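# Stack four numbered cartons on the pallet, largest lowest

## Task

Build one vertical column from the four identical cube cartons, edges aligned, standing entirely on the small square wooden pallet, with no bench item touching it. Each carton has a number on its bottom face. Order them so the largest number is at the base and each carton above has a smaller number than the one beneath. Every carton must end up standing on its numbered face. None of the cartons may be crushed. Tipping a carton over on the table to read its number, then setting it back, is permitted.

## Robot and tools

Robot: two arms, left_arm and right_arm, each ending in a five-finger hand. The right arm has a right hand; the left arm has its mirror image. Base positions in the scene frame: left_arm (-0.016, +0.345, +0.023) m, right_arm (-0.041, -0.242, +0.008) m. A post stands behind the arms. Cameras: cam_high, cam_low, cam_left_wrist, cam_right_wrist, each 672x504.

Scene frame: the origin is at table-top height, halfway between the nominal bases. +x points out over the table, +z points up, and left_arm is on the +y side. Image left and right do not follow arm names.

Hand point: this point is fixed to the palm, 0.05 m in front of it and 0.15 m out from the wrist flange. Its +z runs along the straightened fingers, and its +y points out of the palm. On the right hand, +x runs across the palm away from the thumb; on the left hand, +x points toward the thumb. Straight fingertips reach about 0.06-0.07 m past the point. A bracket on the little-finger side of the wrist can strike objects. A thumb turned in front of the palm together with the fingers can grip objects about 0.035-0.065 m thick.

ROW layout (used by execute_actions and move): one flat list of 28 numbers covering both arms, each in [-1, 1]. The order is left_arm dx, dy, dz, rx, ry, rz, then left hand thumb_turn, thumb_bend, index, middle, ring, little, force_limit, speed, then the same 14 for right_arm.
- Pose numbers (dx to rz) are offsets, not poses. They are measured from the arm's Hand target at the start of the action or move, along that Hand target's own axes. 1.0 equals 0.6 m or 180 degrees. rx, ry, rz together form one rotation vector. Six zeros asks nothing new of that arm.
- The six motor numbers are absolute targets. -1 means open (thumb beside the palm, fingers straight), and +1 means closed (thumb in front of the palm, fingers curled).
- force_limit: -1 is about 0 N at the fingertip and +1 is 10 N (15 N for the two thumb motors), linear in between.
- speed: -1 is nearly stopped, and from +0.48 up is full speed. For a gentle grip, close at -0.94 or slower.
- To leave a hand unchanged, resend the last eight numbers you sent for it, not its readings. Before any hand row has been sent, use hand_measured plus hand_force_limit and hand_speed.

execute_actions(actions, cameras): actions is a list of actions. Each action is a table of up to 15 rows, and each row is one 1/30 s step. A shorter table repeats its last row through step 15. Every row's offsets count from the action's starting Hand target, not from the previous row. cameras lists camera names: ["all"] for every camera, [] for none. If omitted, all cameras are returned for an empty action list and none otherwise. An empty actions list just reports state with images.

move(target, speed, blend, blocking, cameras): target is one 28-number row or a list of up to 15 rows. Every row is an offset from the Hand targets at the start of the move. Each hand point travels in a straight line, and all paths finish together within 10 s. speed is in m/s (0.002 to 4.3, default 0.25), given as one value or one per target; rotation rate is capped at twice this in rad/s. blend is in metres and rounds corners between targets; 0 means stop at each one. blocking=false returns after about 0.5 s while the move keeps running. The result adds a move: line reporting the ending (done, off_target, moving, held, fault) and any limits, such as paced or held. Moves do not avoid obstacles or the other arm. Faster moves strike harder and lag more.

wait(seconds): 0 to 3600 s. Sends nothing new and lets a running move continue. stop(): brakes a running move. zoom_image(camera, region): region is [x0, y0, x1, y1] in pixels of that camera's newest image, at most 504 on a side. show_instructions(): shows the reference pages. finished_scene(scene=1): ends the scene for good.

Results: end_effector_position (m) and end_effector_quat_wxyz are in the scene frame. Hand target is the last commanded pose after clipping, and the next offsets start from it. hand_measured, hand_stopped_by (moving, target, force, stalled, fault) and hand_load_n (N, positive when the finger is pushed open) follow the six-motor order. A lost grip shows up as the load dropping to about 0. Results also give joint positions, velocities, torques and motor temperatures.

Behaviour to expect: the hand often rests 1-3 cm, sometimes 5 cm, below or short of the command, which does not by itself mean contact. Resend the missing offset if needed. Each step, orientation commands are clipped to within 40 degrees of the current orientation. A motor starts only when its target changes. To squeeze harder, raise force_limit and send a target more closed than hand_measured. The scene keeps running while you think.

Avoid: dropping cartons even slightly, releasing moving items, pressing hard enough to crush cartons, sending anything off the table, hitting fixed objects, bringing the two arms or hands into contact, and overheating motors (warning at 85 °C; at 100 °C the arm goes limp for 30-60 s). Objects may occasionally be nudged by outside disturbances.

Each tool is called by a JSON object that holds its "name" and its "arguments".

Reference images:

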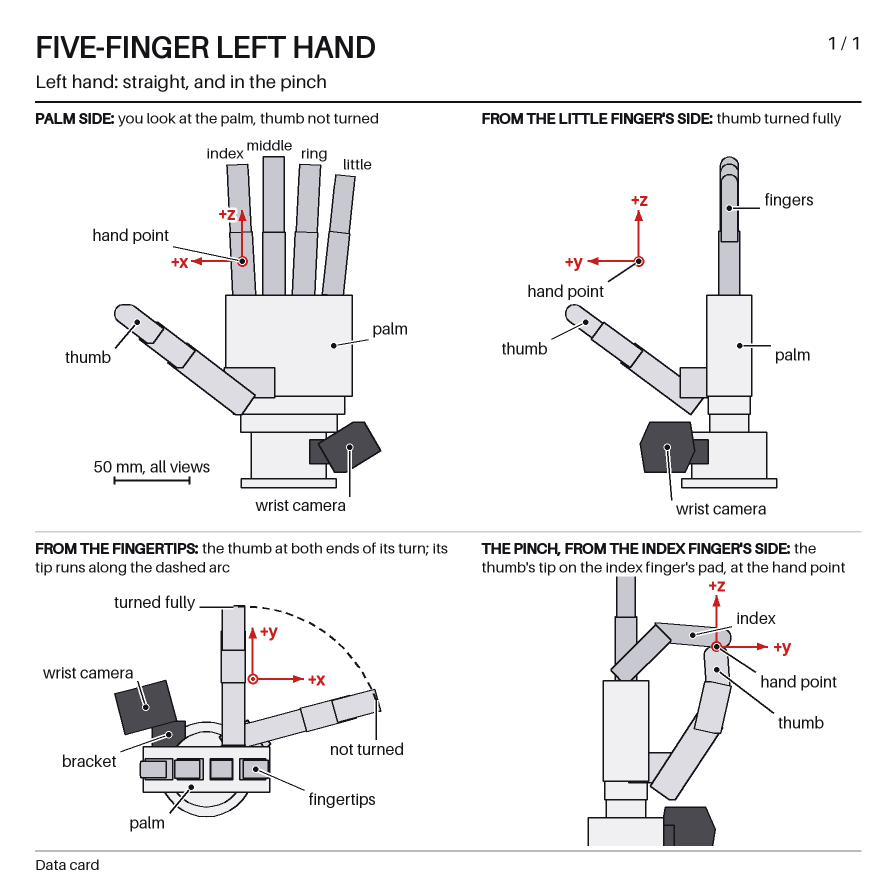

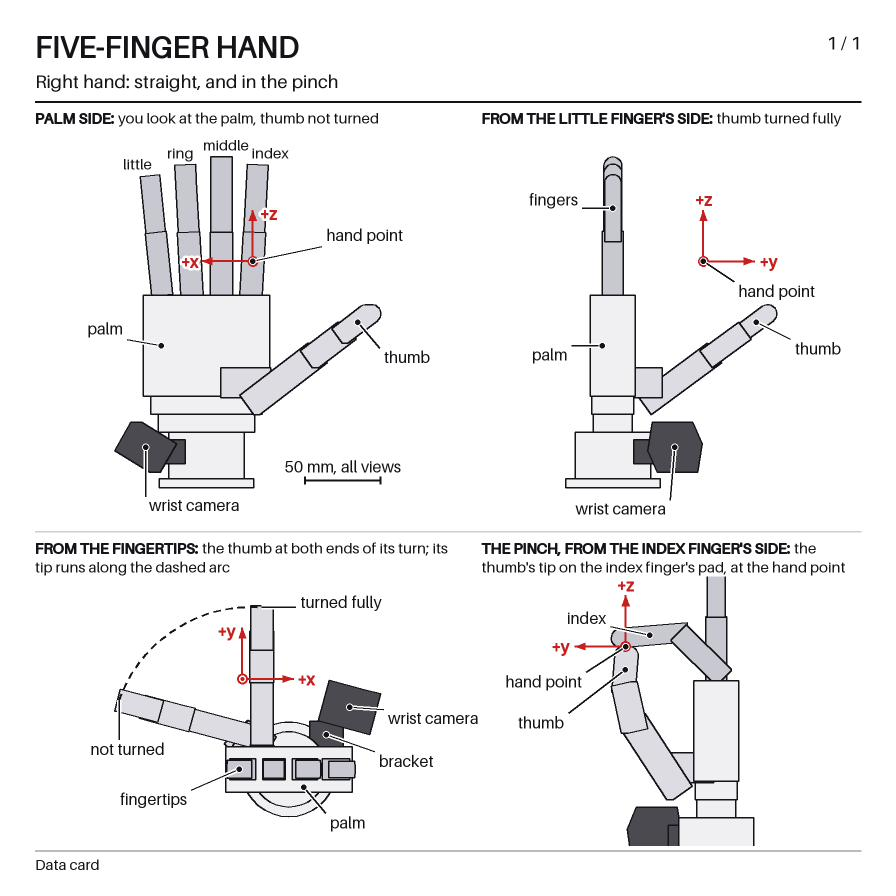

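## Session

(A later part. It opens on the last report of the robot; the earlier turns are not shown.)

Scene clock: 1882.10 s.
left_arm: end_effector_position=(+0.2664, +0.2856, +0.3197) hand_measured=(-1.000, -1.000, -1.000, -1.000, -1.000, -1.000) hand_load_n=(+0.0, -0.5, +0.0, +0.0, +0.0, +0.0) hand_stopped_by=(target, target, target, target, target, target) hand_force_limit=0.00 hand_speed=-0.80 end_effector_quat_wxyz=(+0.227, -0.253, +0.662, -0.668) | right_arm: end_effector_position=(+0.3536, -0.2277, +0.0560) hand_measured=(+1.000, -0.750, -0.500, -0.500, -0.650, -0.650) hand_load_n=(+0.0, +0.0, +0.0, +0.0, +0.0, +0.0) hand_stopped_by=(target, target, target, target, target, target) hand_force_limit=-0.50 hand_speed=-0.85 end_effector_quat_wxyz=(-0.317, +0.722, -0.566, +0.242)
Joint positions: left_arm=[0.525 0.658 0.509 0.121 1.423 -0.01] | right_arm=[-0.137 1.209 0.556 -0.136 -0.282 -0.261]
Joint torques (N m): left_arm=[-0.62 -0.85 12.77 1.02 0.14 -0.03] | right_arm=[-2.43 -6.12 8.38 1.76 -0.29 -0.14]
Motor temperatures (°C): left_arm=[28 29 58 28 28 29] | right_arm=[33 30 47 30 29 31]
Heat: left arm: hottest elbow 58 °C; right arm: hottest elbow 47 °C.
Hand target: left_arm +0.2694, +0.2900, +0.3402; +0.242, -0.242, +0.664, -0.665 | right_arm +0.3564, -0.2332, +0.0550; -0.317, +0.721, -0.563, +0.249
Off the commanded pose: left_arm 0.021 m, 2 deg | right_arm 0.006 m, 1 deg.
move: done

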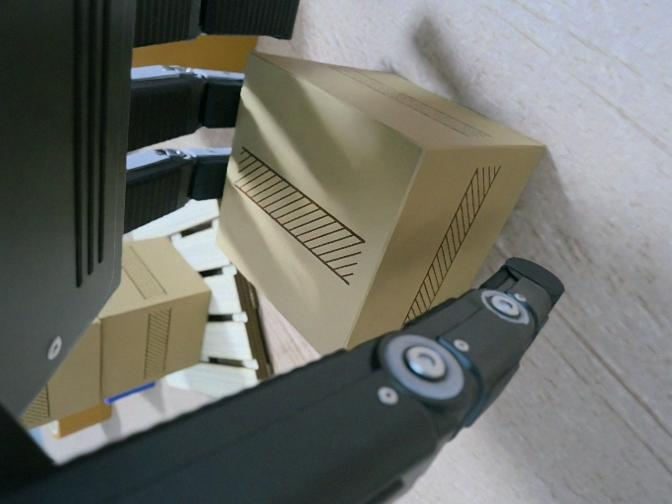

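{"name": "move", "arguments": {"target": [[0,0,0,0,0,0,-1,-1,-1,-1,-1,-1,0,-0.8,0,0.0081,-0.0039,0,0,0,1,-0.75,-0.5,-0.5,-0.65,-0.65,-0.5,-0.85]], "speed": 0.03, "cameras": ["cam_right_wrist"]}}

Scene clock: 1887.50 s.
left_arm: end_effector_position=(+0.2664, +0.2856, +0.3197) hand_measured=(-1.000, -1.000, -1.000, -1.000, -1.000, -1.000) hand_load_n=(+0.0, +0.0, -0.5, +0.0, +0.0, +0.0) hand_stopped_by=(target, target, target, target, target, target) hand_force_limit=0.00 hand_speed=-0.80 end_effector_quat_wxyz=(+0.227, -0.253, +0.662, -0.668) | right_arm: end_effector_position=(+0.3507, -0.2281, +0.0529) hand_measured=(+1.000, -0.750, -0.500, -0.500, -0.650, -0.650) hand_load_n=(+0.0, +0.0, +0.0, +0.0, +0.0, +0.0) hand_stopped_by=(target, target, target, target, target, target) hand_force_limit=-0.50 hand_speed=-0.85 end_effector_quat_wxyz=(-0.318, +0.721, -0.566, +0.241)
Joint positions: left_arm=[0.525 0.658 0.509 0.121 1.423 -0.01] | right_arm=[-0.141 1.209 0.546 -0.127 -0.288 -0.262]
Joint torques (N m): left_arm=[-0.56 -0.85 12.78 1.02 0.14 -0.04] | right_arm=[-2.26 -6.89 8.02 1.55 -0.2 -0.17]
Motor temperatures (°C): left_arm=[28 29 58 28 28 29] | right_arm=[33 30 47 30 29 31]
Heat: left arm: hottest elbow 58 °C; right arm: hottest elbow 47 °C.
Hand target: left_arm +0.2694, +0.2900, +0.3402; +0.242, -0.242, +0.664, -0.665 | right_arm +0.3515, -0.2345, +0.0530; -0.317, +0.721, -0.563, +0.249
Off the commanded pose: left_arm 0.021 m, 2 deg | right_arm 0.006 m, 1 deg.
move: done

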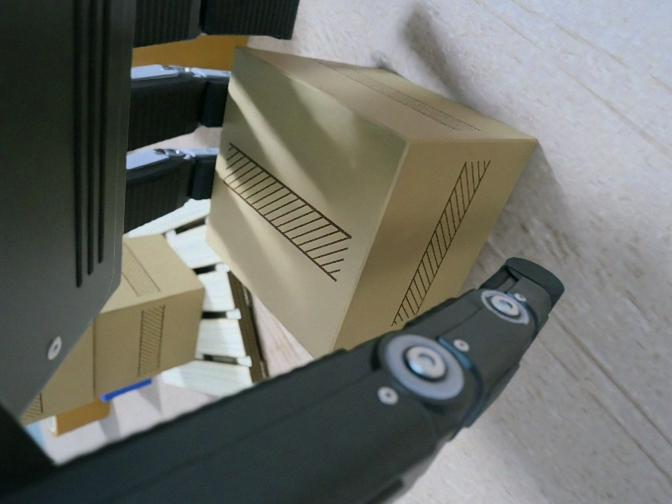

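Good. Close the thumb.

{"name": "move", "arguments": {"target": [[0,0,0,0,0,0,-1,-1,-1,-1,-1,-1,0,-0.8,0,0,0,0,0,0,1,-0.2,-0.5,-0.5,-0.65,-0.65,-0.5,-0.92]], "cameras": ["cam_right_wrist"]}}

Scene clock: 1900.57 s.
left_arm: end_effector_position=(+0.2664, +0.2856, +0.3197) hand_measured=(-1.000, -1.000, -1.000, -1.000, -1.000, -1.000) hand_load_n=(+0.0, +0.0, +0.0, +0.0, +0.0, +0.0) hand_stopped_by=(target, target, target, target, target, target) hand_force_limit=0.00 hand_speed=-0.80 end_effector_quat_wxyz=(+0.227, -0.253, +0.662, -0.668) | right_arm: end_effector_position=(+0.3505, -0.2281, +0.0528) hand_measured=(+1.000, -0.376, -0.500, -0.500, -0.650, -0.650) hand_load_n=(+0.0, +4.0, +1.0, +1.0, +0.0, +0.0) hand_stopped_by=(target, force, target, target, target, target) hand_force_limit=-0.50 hand_speed=-0.92 end_effector_quat_wxyz=(-0.318, +0.722, -0.566, +0.241)
Joint positions: left_arm=[0.525 0.658 0.509 0.121 1.423 -0.01] | right_arm=[-0.142 1.209 0.545 -0.127 -0.289 -0.262]
Joint torques (N m): left_arm=[-0.67 -0.91 12.78 1.02 0.14 -0.04] | right_arm=[-2.55 -6.95 8.05 1.61 -0.16 -0.18]
Motor temperatures (°C): left_arm=[28 29 59 28 28 29] | right_arm=[33 30 47 30 29 31]
Heat: left arm: hottest elbow 59 °C; right arm: hottest elbow 47 °C.
Hand target: left_arm +0.2694, +0.2900, +0.3402; +0.242, -0.242, +0.664, -0.665 | right_arm +0.3515, -0.2344, +0.0530; -0.317, +0.721, -0.563, +0.249
Off the commanded pose: left_arm 0.021 m, 2 deg | right_arm 0.006 m, 1 deg.
move: done

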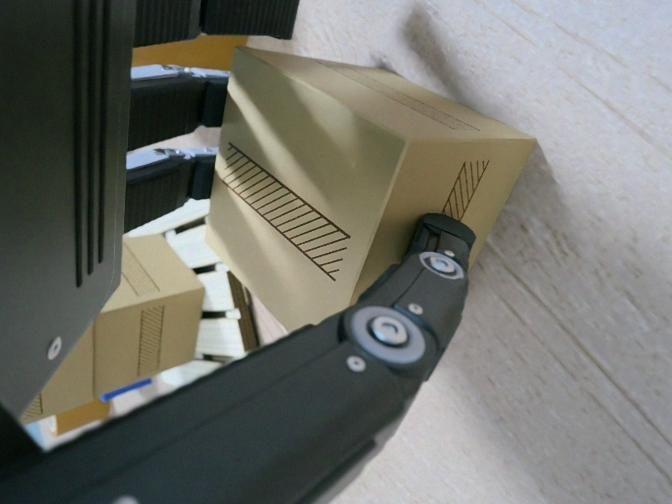

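{"name": "move", "arguments": {"target": [[0,0,0,0,0,0,-1,-1,-1,-1,-1,-1,0,-0.8,0,-0.3,-0.2525,0,0,0,1,-0.2,-0.5,-0.5,-0.65,-0.65,-0.5,-0.92],[0,0,0,0,0,0,-1,-1,-1,-1,-1,-1,0,-0.8,-0.2467,-0.4743,-0.129,0,0,0,1,-0.2,-0.5,-0.5,-0.65,-0.65,-0.5,-0.92]], "speed": 0.1, "blend": 0.02, "cameras": ["cam_right_wrist","cam_left_wrist"]}}

Scene clock: 1918.83 s.
left_arm: end_effector_position=(+0.2664, +0.2856, +0.3197) hand_measured=(-1.000, -1.000, -1.000, -1.000, -1.000, -1.000) hand_load_n=(+0.0, +0.0, +0.0, -0.5, -0.5, +0.0) hand_stopped_by=(target, target, target, target, target, target) hand_force_limit=0.00 hand_speed=-0.80 end_effector_quat_wxyz=(+0.227, -0.253, +0.662, -0.668) | right_arm: end_effector_position=(+0.4300, -0.0677, +0.2799) hand_measured=(+1.000, -0.376, -0.500, -0.500, -0.650, -0.650) hand_load_n=(+0.0, +4.0, +1.0, +0.5, +0.0, +0.0) hand_stopped_by=(target, force, target, target, target, target) hand_force_limit=-0.50 hand_speed=-0.92 end_effector_quat_wxyz=(-0.287, +0.736, -0.568, +0.231)
Joint positions: left_arm=[0.525 0.658 0.509 0.121 1.423 -0.01] | right_arm=[0.309 1.279 1.269 -0.807 0.052 0.034]
Joint torques (N m): left_arm=[-0.67 -0.91 12.81 1.05 0.13 -0.04] | right_arm=[-0.56 -9.82 15.27 1.69 0.13 0.12]
Motor temperatures (°C): left_arm=[28 29 59 28 28 29] | right_arm=[33 30 47 30 29 31]
Heat: left arm: hottest elbow 59 °C; right arm: hottest elbow 47 °C.
Hand target: left_arm +0.2694, +0.2900, +0.3402; +0.242, -0.242, +0.664, -0.665 | right_arm +0.4469, -0.0579, +0.3149; -0.317, +0.721, -0.563, +0.249
Off the commanded pose: left_arm 0.021 m, 2 deg | right_arm 0.040 m, 4 deg.
move: off_target (right_arm)
Images, in order (width x height): cam_left_wrist 672x504, cam_right_wrist 672x504.

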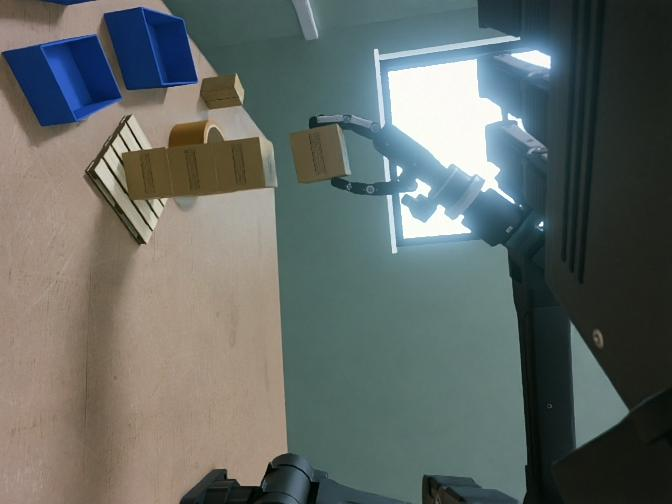

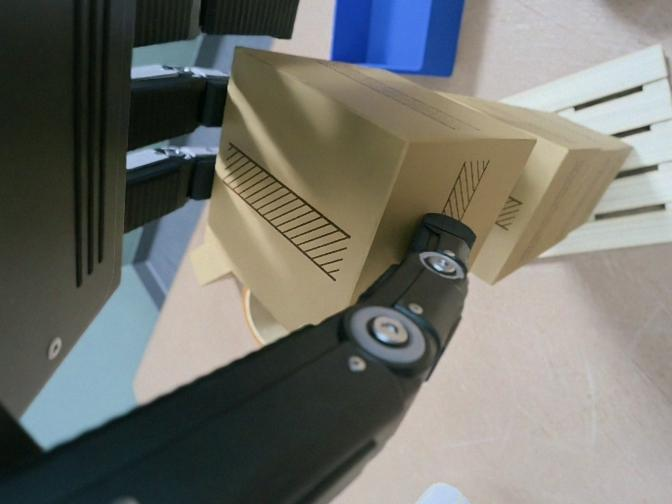

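{"name": "move", "arguments": {"target": [[0,0,0,0,0,0,-1,-1,-1,-1,-1,-1,0,-0.8,-0.0078,0.08,0.0482,0,0,0,1,-0.2,-0.5,-0.5,-0.65,-0.65,-0.5,-0.92]], "speed": 0.06, "cameras": ["cam_right_wrist","cam_left_wrist"]}}

{"name": "zoom_image", "arguments": {"camera": "cam_left_wrist", "region": [210, 110, 370, 220]}}

{"name": "zoom_image", "arguments": {"camera": "cam_right_wrist", "region": [400, 80, 620, 240]}}

Scene clock: 1925.20 s.
left_arm: end_effector_position=(+0.2664, +0.2856, +0.3197) hand_measured=(-1.000, -1.000, -1.000, -1.000, -1.000, -1.000) hand_load_n=(+0.0, +0.0, +0.0, +0.0, +0.0, +0.0) hand_stopped_by=(target, target, target, target, target, target) hand_force_limit=0.00 hand_speed=-0.80 end_effector_quat_wxyz=(+0.227, -0.253, +0.662, -0.668) | right_arm: end_effector_position=(+0.4328, -0.0639, +0.2431) hand_measured=(+1.000, -0.376, -0.500, -0.500, -0.650, -0.650) hand_load_n=(+0.0, +3.5, +1.0, +1.0, +0.0, +0.0) hand_stopped_by=(target, force, target, target, target, target) hand_force_limit=-0.50 hand_speed=-0.92 end_effector_quat_wxyz=(-0.297, +0.730, -0.568, +0.240)
Joint positions: left_arm=[0.525 0.658 0.509 0.121 1.423 -0.01] | right_arm=[0.317 1.279 1.162 -0.674 0.062 0.044]
Joint torques (N m): left_arm=[-0.56 -0.79 12.78 1.07 0.14 -0.04] | right_arm=[-0.15 -11.58 10.86 1.83 0.13 0.11]
Motor temperatures (°C): left_arm=[28 29 59 28 28 29] | right_arm=[33 30 49 30 29 31]
Heat: left arm: hottest elbow 59 °C; right arm: hottest elbow 49 °C.
Hand target: left_arm +0.2694, +0.2900, +0.3402; +0.242, -0.242, +0.664, -0.665 | right_arm +0.4350, -0.0561, +0.2599; -0.317, +0.721, -0.563, +0.249
Off the commanded pose: left_arm 0.021 m, 2 deg | right_arm 0.019 m, 3 deg.
move: off_target (right_arm)
Images, in order (width x height): cam_left_wrist 672x504, cam_right_wrist 672x504.

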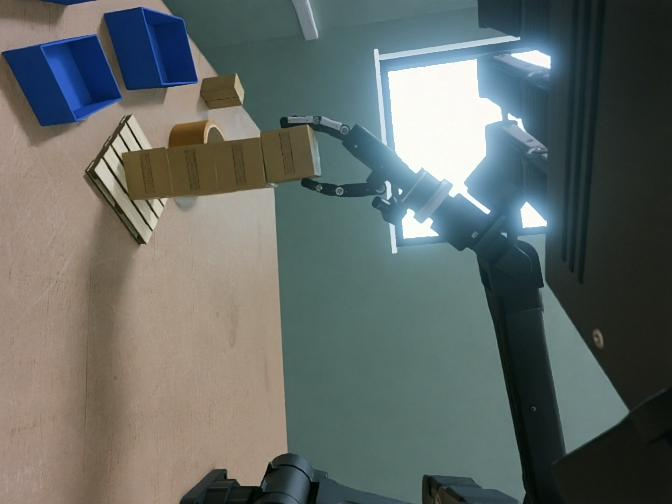

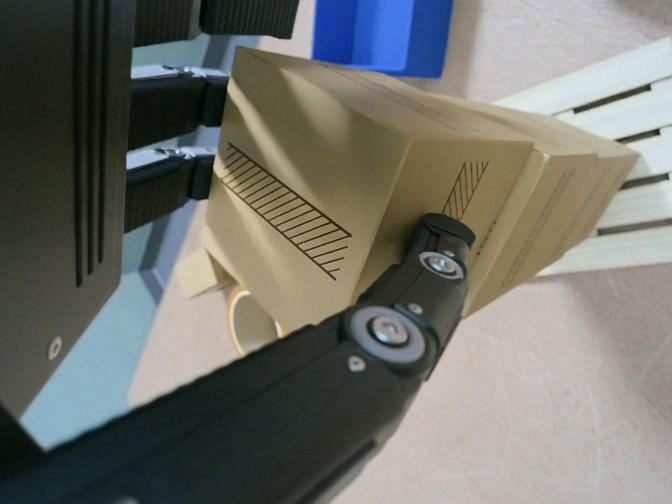

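Scaled by 3.150 from the camera's image (finer frame: 960x720).

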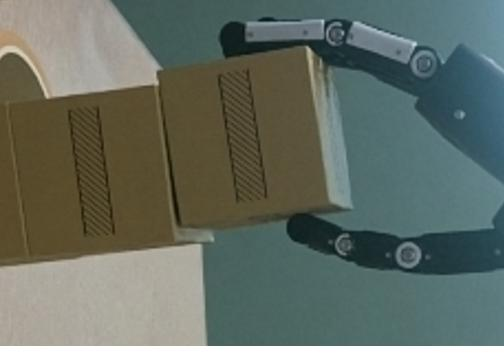

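Scaled by 2.291 from the camera's image (finer frame: 960x720).

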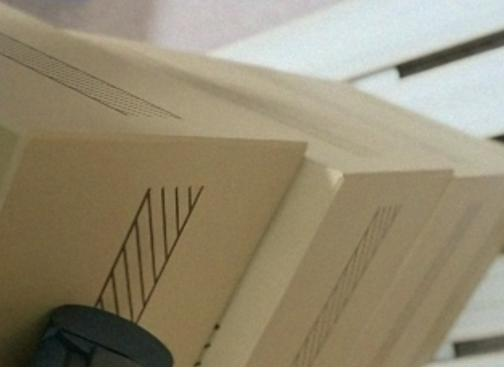

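{"name": "move", "arguments": {"target": [[0,0,0,0,0,0,-1,-1,-1,-1,-1,-1,0,-0.8,0,-0.0223,-0.025,0.0118,-0.0060,0.0052,1,-0.2,-0.5,-0.5,-0.65,-0.65,-0.5,-0.92]], "speed": 0.04, "cameras": ["cam_right_wrist","cam_left_wrist"]}}

{"name": "zoom_image", "arguments": {"camera": "cam_left_wrist", "region": [210, 110, 370, 220]}}

{"name": "zoom_image", "arguments": {"camera": "cam_right_wrist", "region": [400, 80, 620, 240]}}

Scene clock: 1937.20 s.
left_arm: end_effector_position=(+0.2664, +0.2856, +0.3197) hand_measured=(-1.000, -1.000, -1.000, -1.000, -1.000, -1.000) hand_load_n=(+0.0, +0.0, -0.5, +0.0, +0.0, +0.0) hand_stopped_by=(target, target, target, target, target, target) hand_force_limit=0.00 hand_speed=-0.80 end_effector_quat_wxyz=(+0.227, -0.253, +0.662, -0.668) | right_arm: end_effector_position=(+0.4278, -0.0612, +0.2597) hand_measured=(+1.000, -0.376, -0.500, -0.500, -0.650, -0.650) hand_load_n=(+0.0, +3.5, +0.5, +1.0, +0.0, +0.0) hand_stopped_by=(target, force, target, target, target, target) hand_force_limit=-0.50 hand_speed=-0.92 end_effector_quat_wxyz=(-0.315, +0.725, -0.564, +0.240)
Joint positions: left_arm=[0.525 0.658 0.509 0.121 1.423 -0.01] | right_arm=[0.317 1.245 1.162 -0.674 0.043 0.051]
Joint torques (N m): left_arm=[-0.62 -0.85 12.75 1.05 0.13 -0.03] | right_arm=[-1.26 -10.93 11.54 1.87 -0.08 0.13]
Motor temperatures (°C): left_arm=[28 29 59 28 28 29] | right_arm=[33 30 48 30 29 31]
Heat: left arm: hottest elbow 59 °C; right arm: hottest elbow 48 °C.
Hand target: left_arm +0.2694, +0.2900, +0.3402; +0.242, -0.242, +0.664, -0.665 | right_arm +0.4330, -0.0565, +0.2800; -0.338, +0.713, -0.562, +0.250
Off the commanded pose: left_arm 0.021 m, 2 deg | right_arm 0.021 m, 3 deg.
move: off_target (right_arm)
Images, in order (width x height): cam_left_wrist 672x504, cam_right_wrist 672x504.

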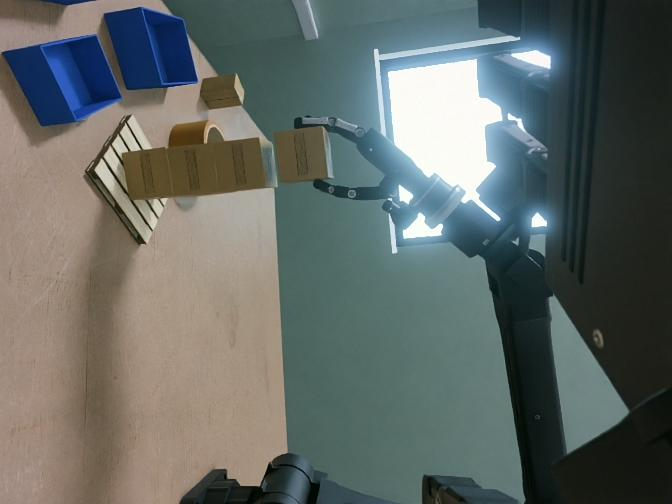

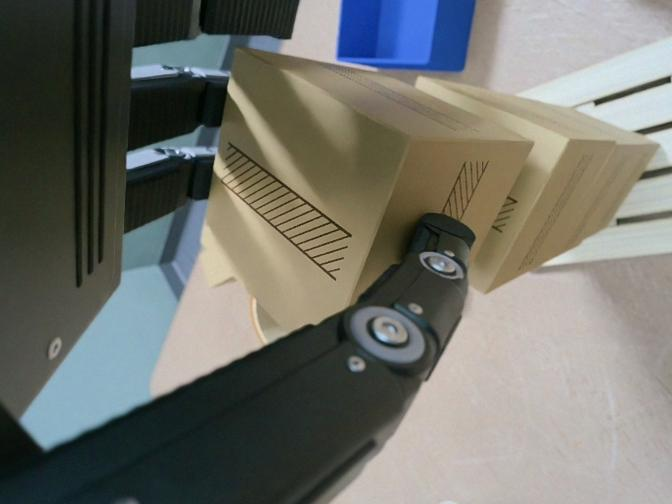

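Scaled by 3.150 from the camera's image (finer frame: 960x720).

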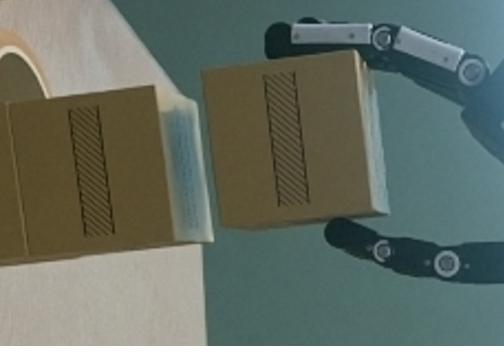

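Scaled by 2.291 from the camera's image (finer frame: 960x720).

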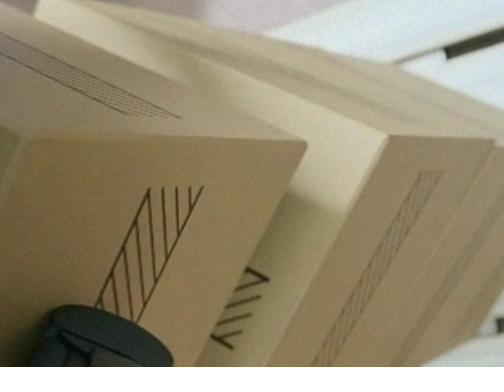

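{"name": "move", "arguments": {"target": [[0,0,0,0,0,0,-1,-1,-1,-1,-1,-1,0,-0.8,0.02,0.0163,0.007,0,0,0,1,-0.2,-0.5,-0.5,-0.65,-0.65,-0.5,-0.92]], "speed": 0.04, "cameras": ["cam_right_wrist","cam_left_wrist"]}}

{"name": "zoom_image", "arguments": {"camera": "cam_left_wrist", "region": [210, 110, 370, 220]}}

{"name": "zoom_image", "arguments": {"camera": "cam_right_wrist", "region": [400, 80, 620, 240]}}

Scene clock: 1948.03 s.
left_arm: end_effector_position=(+0.2664, +0.2856, +0.3197) hand_measured=(-1.000, -1.000, -1.000, -1.000, -1.000, -1.000) hand_load_n=(-0.5, +0.0, +0.0, -0.5, +0.0, +0.0) hand_stopped_by=(target, target, target, target, target, target) hand_force_limit=0.00 hand_speed=-0.80 end_effector_quat_wxyz=(+0.227, -0.253, +0.662, -0.668) | right_arm: end_effector_position=(+0.4267, -0.0652, +0.2512) hand_measured=(+1.000, -0.376, -0.500, -0.500, -0.650, -0.650) hand_load_n=(+0.0, +3.5, +0.5, +1.0, +0.0, +0.0) hand_stopped_by=(target, force, target, target, target, target) hand_force_limit=-0.50 hand_speed=-0.92 end_effector_quat_wxyz=(-0.320, +0.723, -0.566, +0.235)
Joint positions: left_arm=[0.525 0.658 0.509 0.121 1.423 -0.01] | right_arm=[0.302 1.24 1.133 -0.648 0.022 0.051]
Joint torques (N m): left_arm=[-0.62 -0.85 12.79 1.03 0.14 -0.04] | right_arm=[-2.49 -10.87 11.04 1.91 -0.09 -0.07]
Motor temperatures (°C): left_arm=[28 29 59 28 28 29] | right_arm=[33 30 48 30 29 31]
Heat: left arm: hottest elbow 59 °C; right arm: hottest elbow 48 °C.
Hand target: left_arm +0.2694, +0.2900, +0.3402; +0.242, -0.242, +0.664, -0.665 | right_arm +0.4329, -0.0687, +0.2695; -0.338, +0.713, -0.562, +0.250
Off the commanded pose: left_arm 0.021 m, 2 deg | right_arm 0.020 m, 3 deg.
move: off_target (right_arm)
Images, in order (width x height): cam_left_wrist 672x504, cam_right_wrist 672x504.

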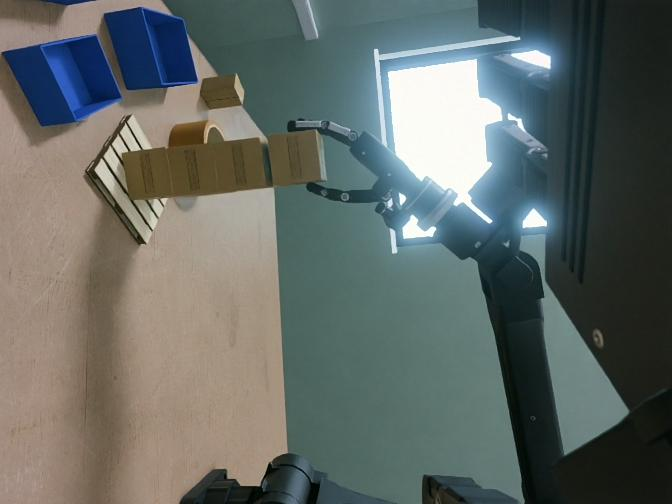

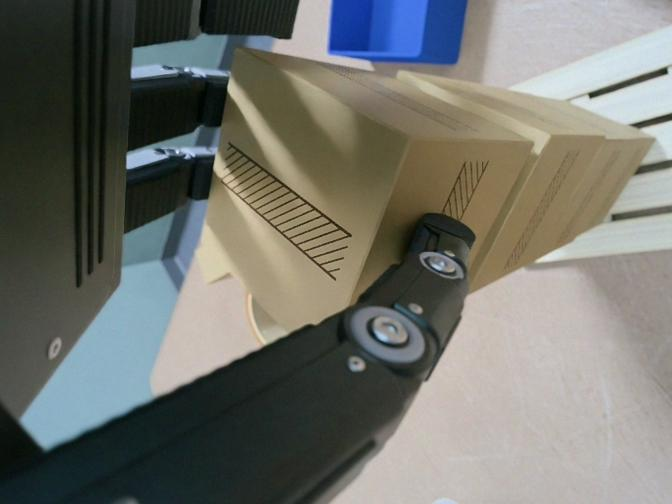

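Scaled by 3.150 from the camera's image (finer frame: 960x720).

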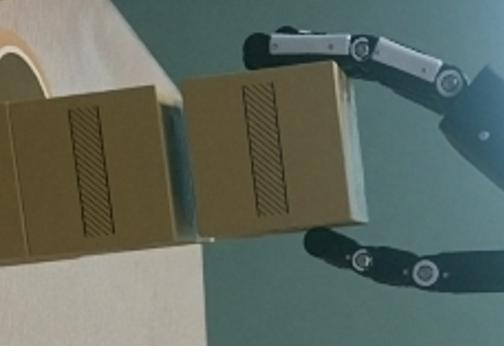

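Scaled by 2.291 from the camera's image (finer frame: 960x720).

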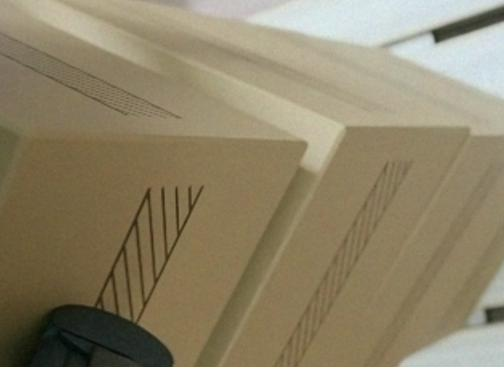

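{"name": "move", "arguments": {"target": [[0,0,0,0,0,0,-1,-1,-1,-1,-1,-1,0,-0.8,0,0.0098,0.009,0,0,0,1,-0.2,-0.5,-0.5,-0.65,-0.65,-0.5,-0.92]], "speed": 0.04, "cameras": ["cam_right_wrist","cam_left_wrist"]}}

{"name": "zoom_image", "arguments": {"camera": "cam_left_wrist", "region": [210, 110, 370, 220]}}

{"name": "zoom_image", "arguments": {"camera": "cam_right_wrist", "region": [400, 80, 620, 240]}}

Scene clock: 1958.93 s.
left_arm: end_effector_position=(+0.2664, +0.2856, +0.3197) hand_measured=(-1.000, -1.000, -1.000, -1.000, -1.000, -1.000) hand_load_n=(-0.5, +0.0, +0.0, +0.0, +0.0, +0.0) hand_stopped_by=(target, target, target, target, target, target) hand_force_limit=0.00 hand_speed=-0.80 end_effector_quat_wxyz=(+0.227, -0.253, +0.662, -0.668) | right_arm: end_effector_position=(+0.4264, -0.0653, +0.2448) hand_measured=(+1.000, -0.376, -0.500, -0.500, -0.650, -0.650) hand_load_n=(+0.0, +3.5, +0.5, +1.0, +0.0, +0.0) hand_stopped_by=(target, force, target, target, target, target) hand_force_limit=-0.50 hand_speed=-0.92 end_effector_quat_wxyz=(-0.321, +0.722, -0.565, +0.236)
Joint positions: left_arm=[0.525 0.658 0.509 0.121 1.423 -0.01] | right_arm=[0.302 1.239 1.115 -0.627 0.022 0.051]
Joint torques (N m): left_arm=[-0.62 -0.79 12.78 0.99 0.14 -0.03] | right_arm=[-2.26 -10.81 11.03 1.98 -0.07 -0.06]
Motor temperatures (°C): left_arm=[28 29 59 28 28 29] | right_arm=[33 30 48 30 29 31]
Heat: left arm: hottest elbow 59 °C; right arm: hottest elbow 48 °C.
Hand target: left_arm +0.2694, +0.2900, +0.3402; +0.242, -0.242, +0.664, -0.665 | right_arm +0.4331, -0.0684, +0.2615; -0.338, +0.713, -0.562, +0.250
Off the commanded pose: left_arm 0.021 m, 2 deg | right_arm 0.018 m, 3 deg.
move: off_target (right_arm)
Images, in order (width x height): cam_left_wrist 672x504, cam_right_wrist 672x504.

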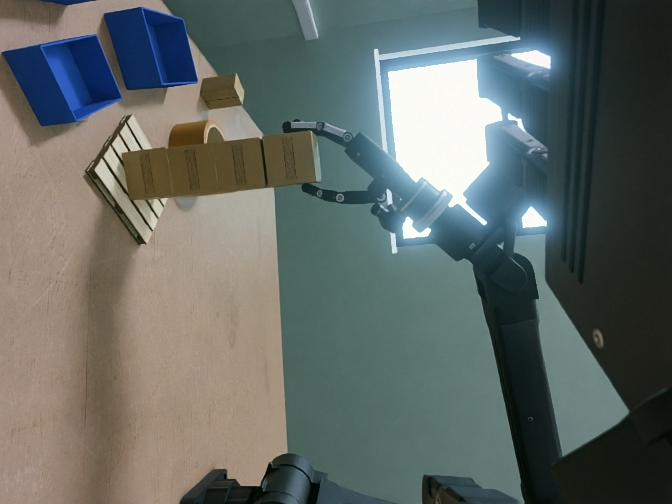

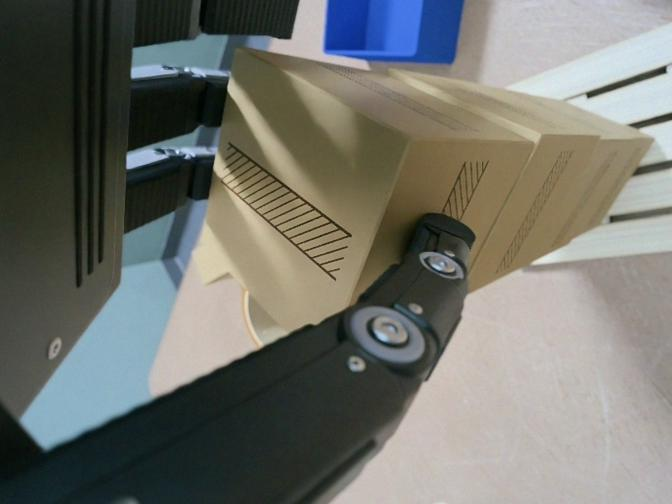

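Scaled by 3.150 from the camera's image (finer frame: 960x720).

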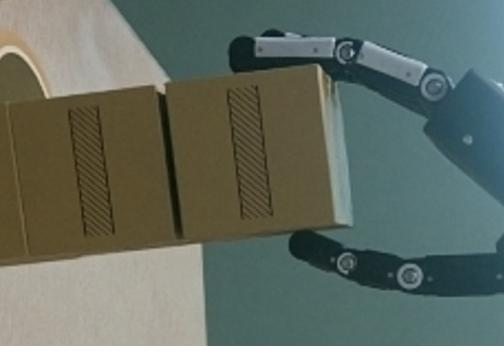

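Scaled by 2.291 from the camera's image (finer frame: 960x720).

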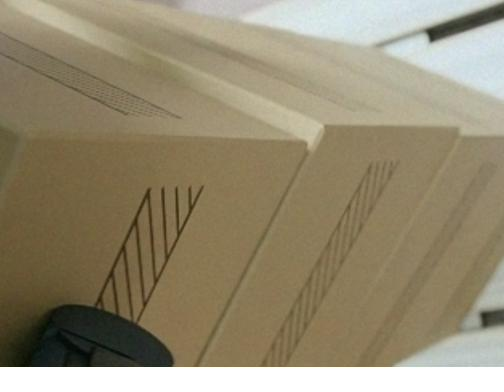

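{"name": "move", "arguments": {"target": [[0,0,0,0,0,0,-1,-1,-1,-1,-1,-1,0,-0.8,0.0025,0.0033,0.0087,0,0,0,1,-0.2,-0.5,-0.5,-0.65,-0.65,-0.5,-0.92]], "speed": 0.03, "cameras": ["cam_right_wrist","cam_left_wrist"]}}

{"name": "zoom_image", "arguments": {"camera": "cam_left_wrist", "region": [210, 110, 370, 220]}}

{"name": "zoom_image", "arguments": {"camera": "cam_right_wrist", "region": [400, 80, 620, 240]}}

Scene clock: 1968.17 s.
left_arm: end_effector_position=(+0.2664, +0.2856, +0.3197) hand_measured=(-1.000, -1.000, -1.000, -1.000, -1.000, -1.000) hand_load_n=(+0.0, +0.0, +0.0, +0.0, +0.0, +0.0) hand_stopped_by=(target, target, target, target, target, target) hand_force_limit=0.00 hand_speed=-0.80 end_effector_quat_wxyz=(+0.227, -0.253, +0.662, -0.668) | right_arm: end_effector_position=(+0.4284, -0.0654, +0.2447) hand_measured=(+1.000, -0.376, -0.500, -0.500, -0.650, -0.650) hand_load_n=(+0.5, +3.5, +0.5, +1.0, +0.0, +0.0) hand_stopped_by=(target, force, target, target, target, target) hand_force_limit=-0.50 hand_speed=-0.92 end_effector_quat_wxyz=(-0.325, +0.720, -0.565, +0.238)
Joint positions: left_arm=[0.525 0.658 0.509 0.121 1.423 -0.01] | right_arm=[0.3 1.239 1.11 -0.612 0.02 0.051]
Joint torques (N m): left_arm=[-0.62 -0.91 12.77 1.03 0.14 -0.03] | right_arm=[-2.43 -9.99 10.96 2.04 -0.09 -0.11]
Motor temperatures (°C): left_arm=[28 29 59 28 28 29] | right_arm=[33 30 48 30 29 31]
Heat: left arm: hottest elbow 59 °C; right arm: hottest elbow 48 °C.
Hand target: left_arm +0.2694, +0.2900, +0.3402; +0.242, -0.242, +0.664, -0.665 | right_arm +0.4361, -0.0691, +0.2566; -0.338, +0.713, -0.562, +0.250
Off the commanded pose: left_arm 0.021 m, 2 deg | right_arm 0.015 m, 2 deg.
move: off_target (right_arm)
Images, in order (width x height): cam_left_wrist 672x504, cam_right_wrist 672x504.

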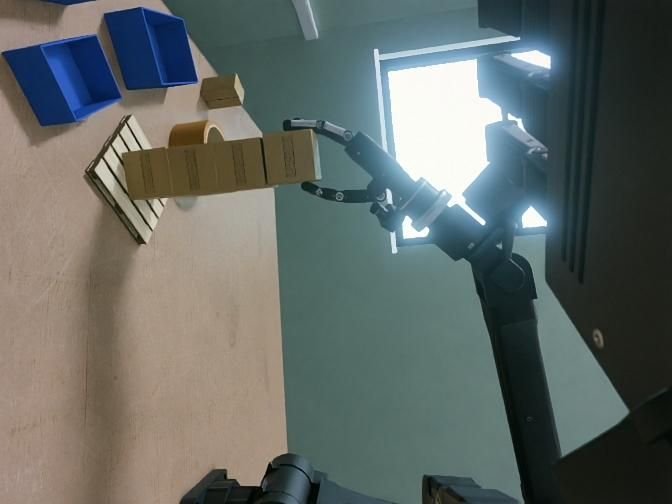

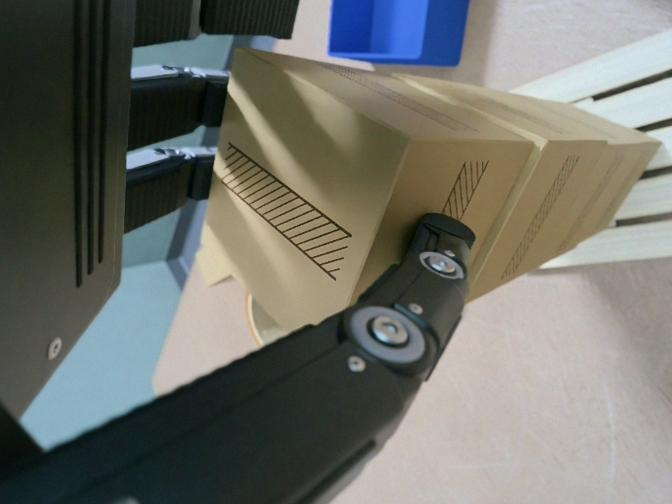

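Scaled by 3.150 from the camera's image (finer frame: 960x720).

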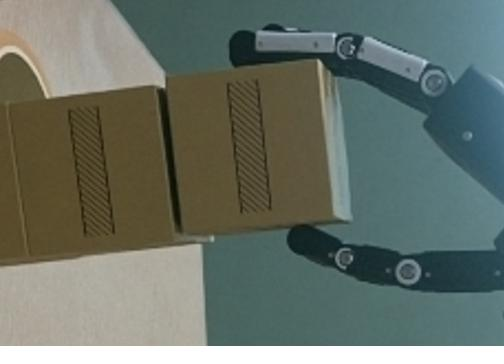

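Scaled by 2.291 from the camera's image (finer frame: 960x720).

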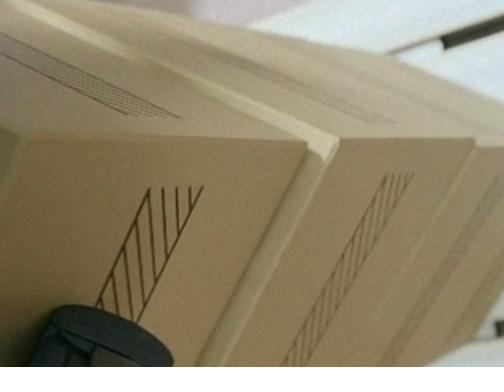

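{"name": "move", "arguments": {"target": [[0,0,0,0,0,0,-1,-1,-1,-1,-1,-1,0,-0.8,0.0017,0.0073,0.0044,0,0,0,1,-0.2,-0.5,-0.5,-0.65,-0.65,-0.5,-0.92]], "speed": 0.03, "cameras": ["cam_right_wrist","cam_left_wrist"]}}

{"name": "zoom_image", "arguments": {"camera": "cam_left_wrist", "region": [210, 110, 370, 220]}}

{"name": "zoom_image", "arguments": {"camera": "cam_right_wrist", "region": [400, 80, 620, 240]}}

Scene clock: 1977.93 s.
left_arm: end_effector_position=(+0.2664, +0.2856, +0.3197) hand_measured=(-1.000, -1.000, -1.000, -1.000, -1.000, -1.000) hand_load_n=(+0.0, +0.0, +0.0, +0.0, +0.0, +0.0) hand_stopped_by=(target, target, target, target, target, target) hand_force_limit=0.00 hand_speed=-0.80 end_effector_quat_wxyz=(+0.227, -0.253, +0.662, -0.668) | right_arm: end_effector_position=(+0.4294, -0.0651, +0.2424) hand_measured=(+1.000, -0.376, -0.500, -0.500, -0.650, -0.650) hand_load_n=(+0.0, +3.5, +1.0, +1.0, +0.0, +0.0) hand_stopped_by=(target, force, target, target, target, target) hand_force_limit=-0.50 hand_speed=-0.92 end_effector_quat_wxyz=(-0.328, +0.719, -0.564, +0.239)
Joint positions: left_arm=[0.525 0.658 0.509 0.121 1.423 -0.01] | right_arm=[0.299 1.239 1.101 -0.597 0.017 0.051]
Joint torques (N m): left_arm=[-0.67 -0.85 12.81 1.06 0.14 -0.04] | right_arm=[-2.37 -10.05 10.55 1.99 -0.05 -0.1]
Motor temperatures (°C): left_arm=[28 29 59 28 28 29] | right_arm=[33 30 48 30 29 31]
Heat: left arm: hottest elbow 59 °C; right arm: hottest elbow 48 °C.
Hand target: left_arm +0.2694, +0.2900, +0.3402; +0.242, -0.242, +0.664, -0.665 | right_arm +0.4355, -0.0701, +0.2516; -0.338, +0.713, -0.561, +0.250
Off the commanded pose: left_arm 0.021 m, 2 deg | right_arm 0.012 m, 2 deg.
move: off_target (right_arm)
Images, in order (width x height): cam_left_wrist 672x504, cam_right_wrist 672x504.

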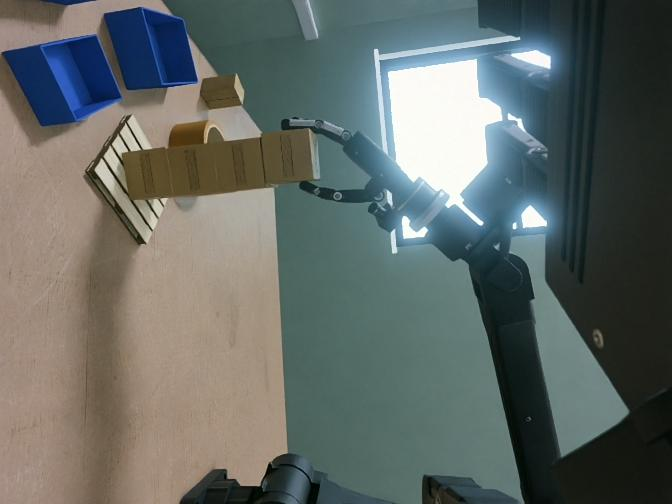

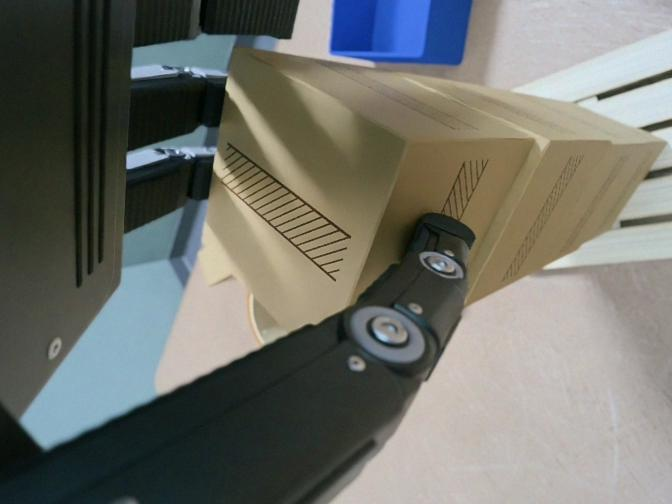

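Scaled by 3.150 from the camera's image (finer frame: 960x720).

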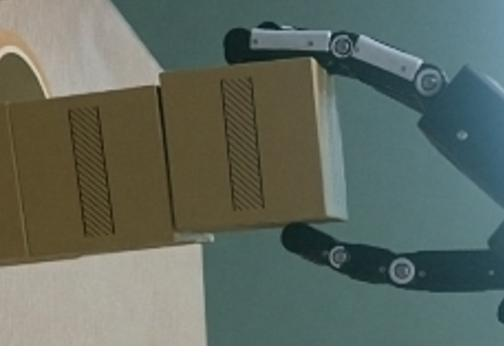

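Scaled by 2.291 from the camera's image (finer frame: 960x720).

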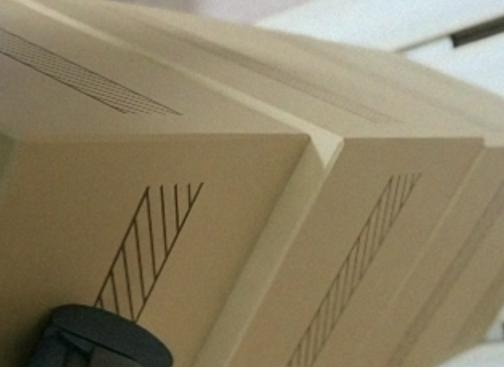

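{"name": "move", "arguments": {"target": [[0,0,0,0,0,0,-1,-1,-1,-1,-1,-1,0,-0.8,0.0005,0.0032,-0.0022,-0.0047,0.0044,-0.0022,1,-0.2,-0.5,-0.5,-0.65,-0.65,-0.5,-0.92]], "speed": 0.03, "cameras": ["cam_right_wrist","cam_left_wrist"]}}

{"name": "zoom_image", "arguments": {"camera": "cam_left_wrist", "region": [210, 110, 370, 220]}}

{"name": "zoom_image", "arguments": {"camera": "cam_right_wrist", "region": [400, 80, 620, 240]}}

Scene clock: 1991.67 s.
left_arm: end_effector_position=(+0.2664, +0.2856, +0.3197) hand_measured=(-1.000, -1.000, -1.000, -1.000, -1.000, -1.000) hand_load_n=(+0.0, +0.0, +0.0, +0.0, +0.0, +0.0) hand_stopped_by=(target, target, target, target, target, target) hand_force_limit=0.00 hand_speed=-0.80 end_effector_quat_wxyz=(+0.227, -0.253, +0.662, -0.668) | right_arm: end_effector_position=(+0.4304, -0.0675, +0.2422) hand_measured=(+1.000, -0.376, -0.500, -0.500, -0.650, -0.650) hand_load_n=(+0.5, +3.5, +0.5, +1.0, +0.0, +0.0) hand_stopped_by=(target, force, target, target, target, target) hand_force_limit=-0.50 hand_speed=-0.92 end_effector_quat_wxyz=(-0.325, +0.717, -0.566, +0.244)
Joint positions: left_arm=[0.525 0.658 0.509 0.121 1.423 -0.01] | right_arm=[0.299 1.239 1.101 -0.597 0.03 0.051]
Joint torques (N m): left_arm=[-0.67 -0.79 12.81 1.03 0.14 -0.04] | right_arm=[-2.02 -10.11 11.18 1.14 0.16 -0.12]
Motor temperatures (°C): left_arm=[28 29 59 28 28 29] | right_arm=[33 30 49 30 29 31]
Heat: left arm: hottest elbow 59 °C; right arm: hottest elbow 49 °C.
Hand target: left_arm +0.2694, +0.2900, +0.3402; +0.242, -0.242, +0.664, -0.665 | right_arm +0.4334, -0.0710, +0.2510; -0.328, +0.716, -0.563, +0.252
Off the commanded pose: left_arm 0.021 m, 2 deg | right_arm 0.010 m, 1 deg.
move: done
Images, in order (width x height): cam_left_wrist 672x504, cam_right_wrist 672x504.

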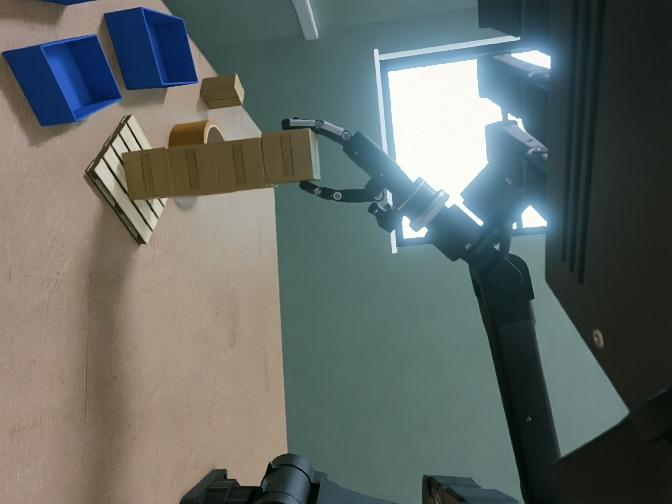

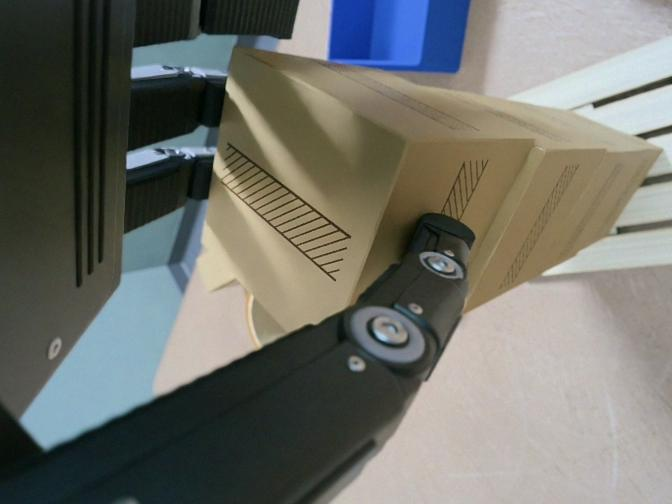

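Scaled by 3.150 from the camera's image (finer frame: 960x720).

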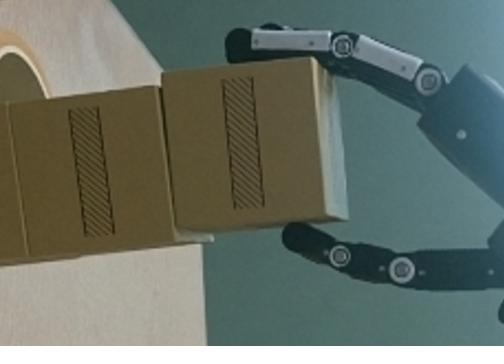

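Scaled by 2.291 from the camera's image (finer frame: 960x720).

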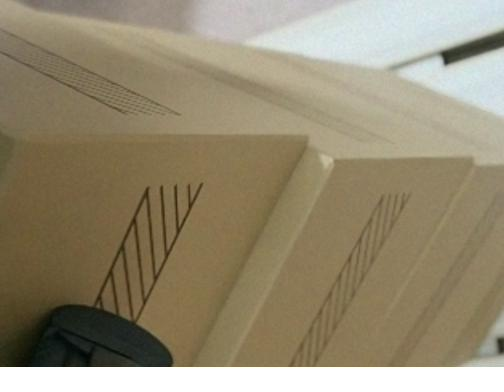

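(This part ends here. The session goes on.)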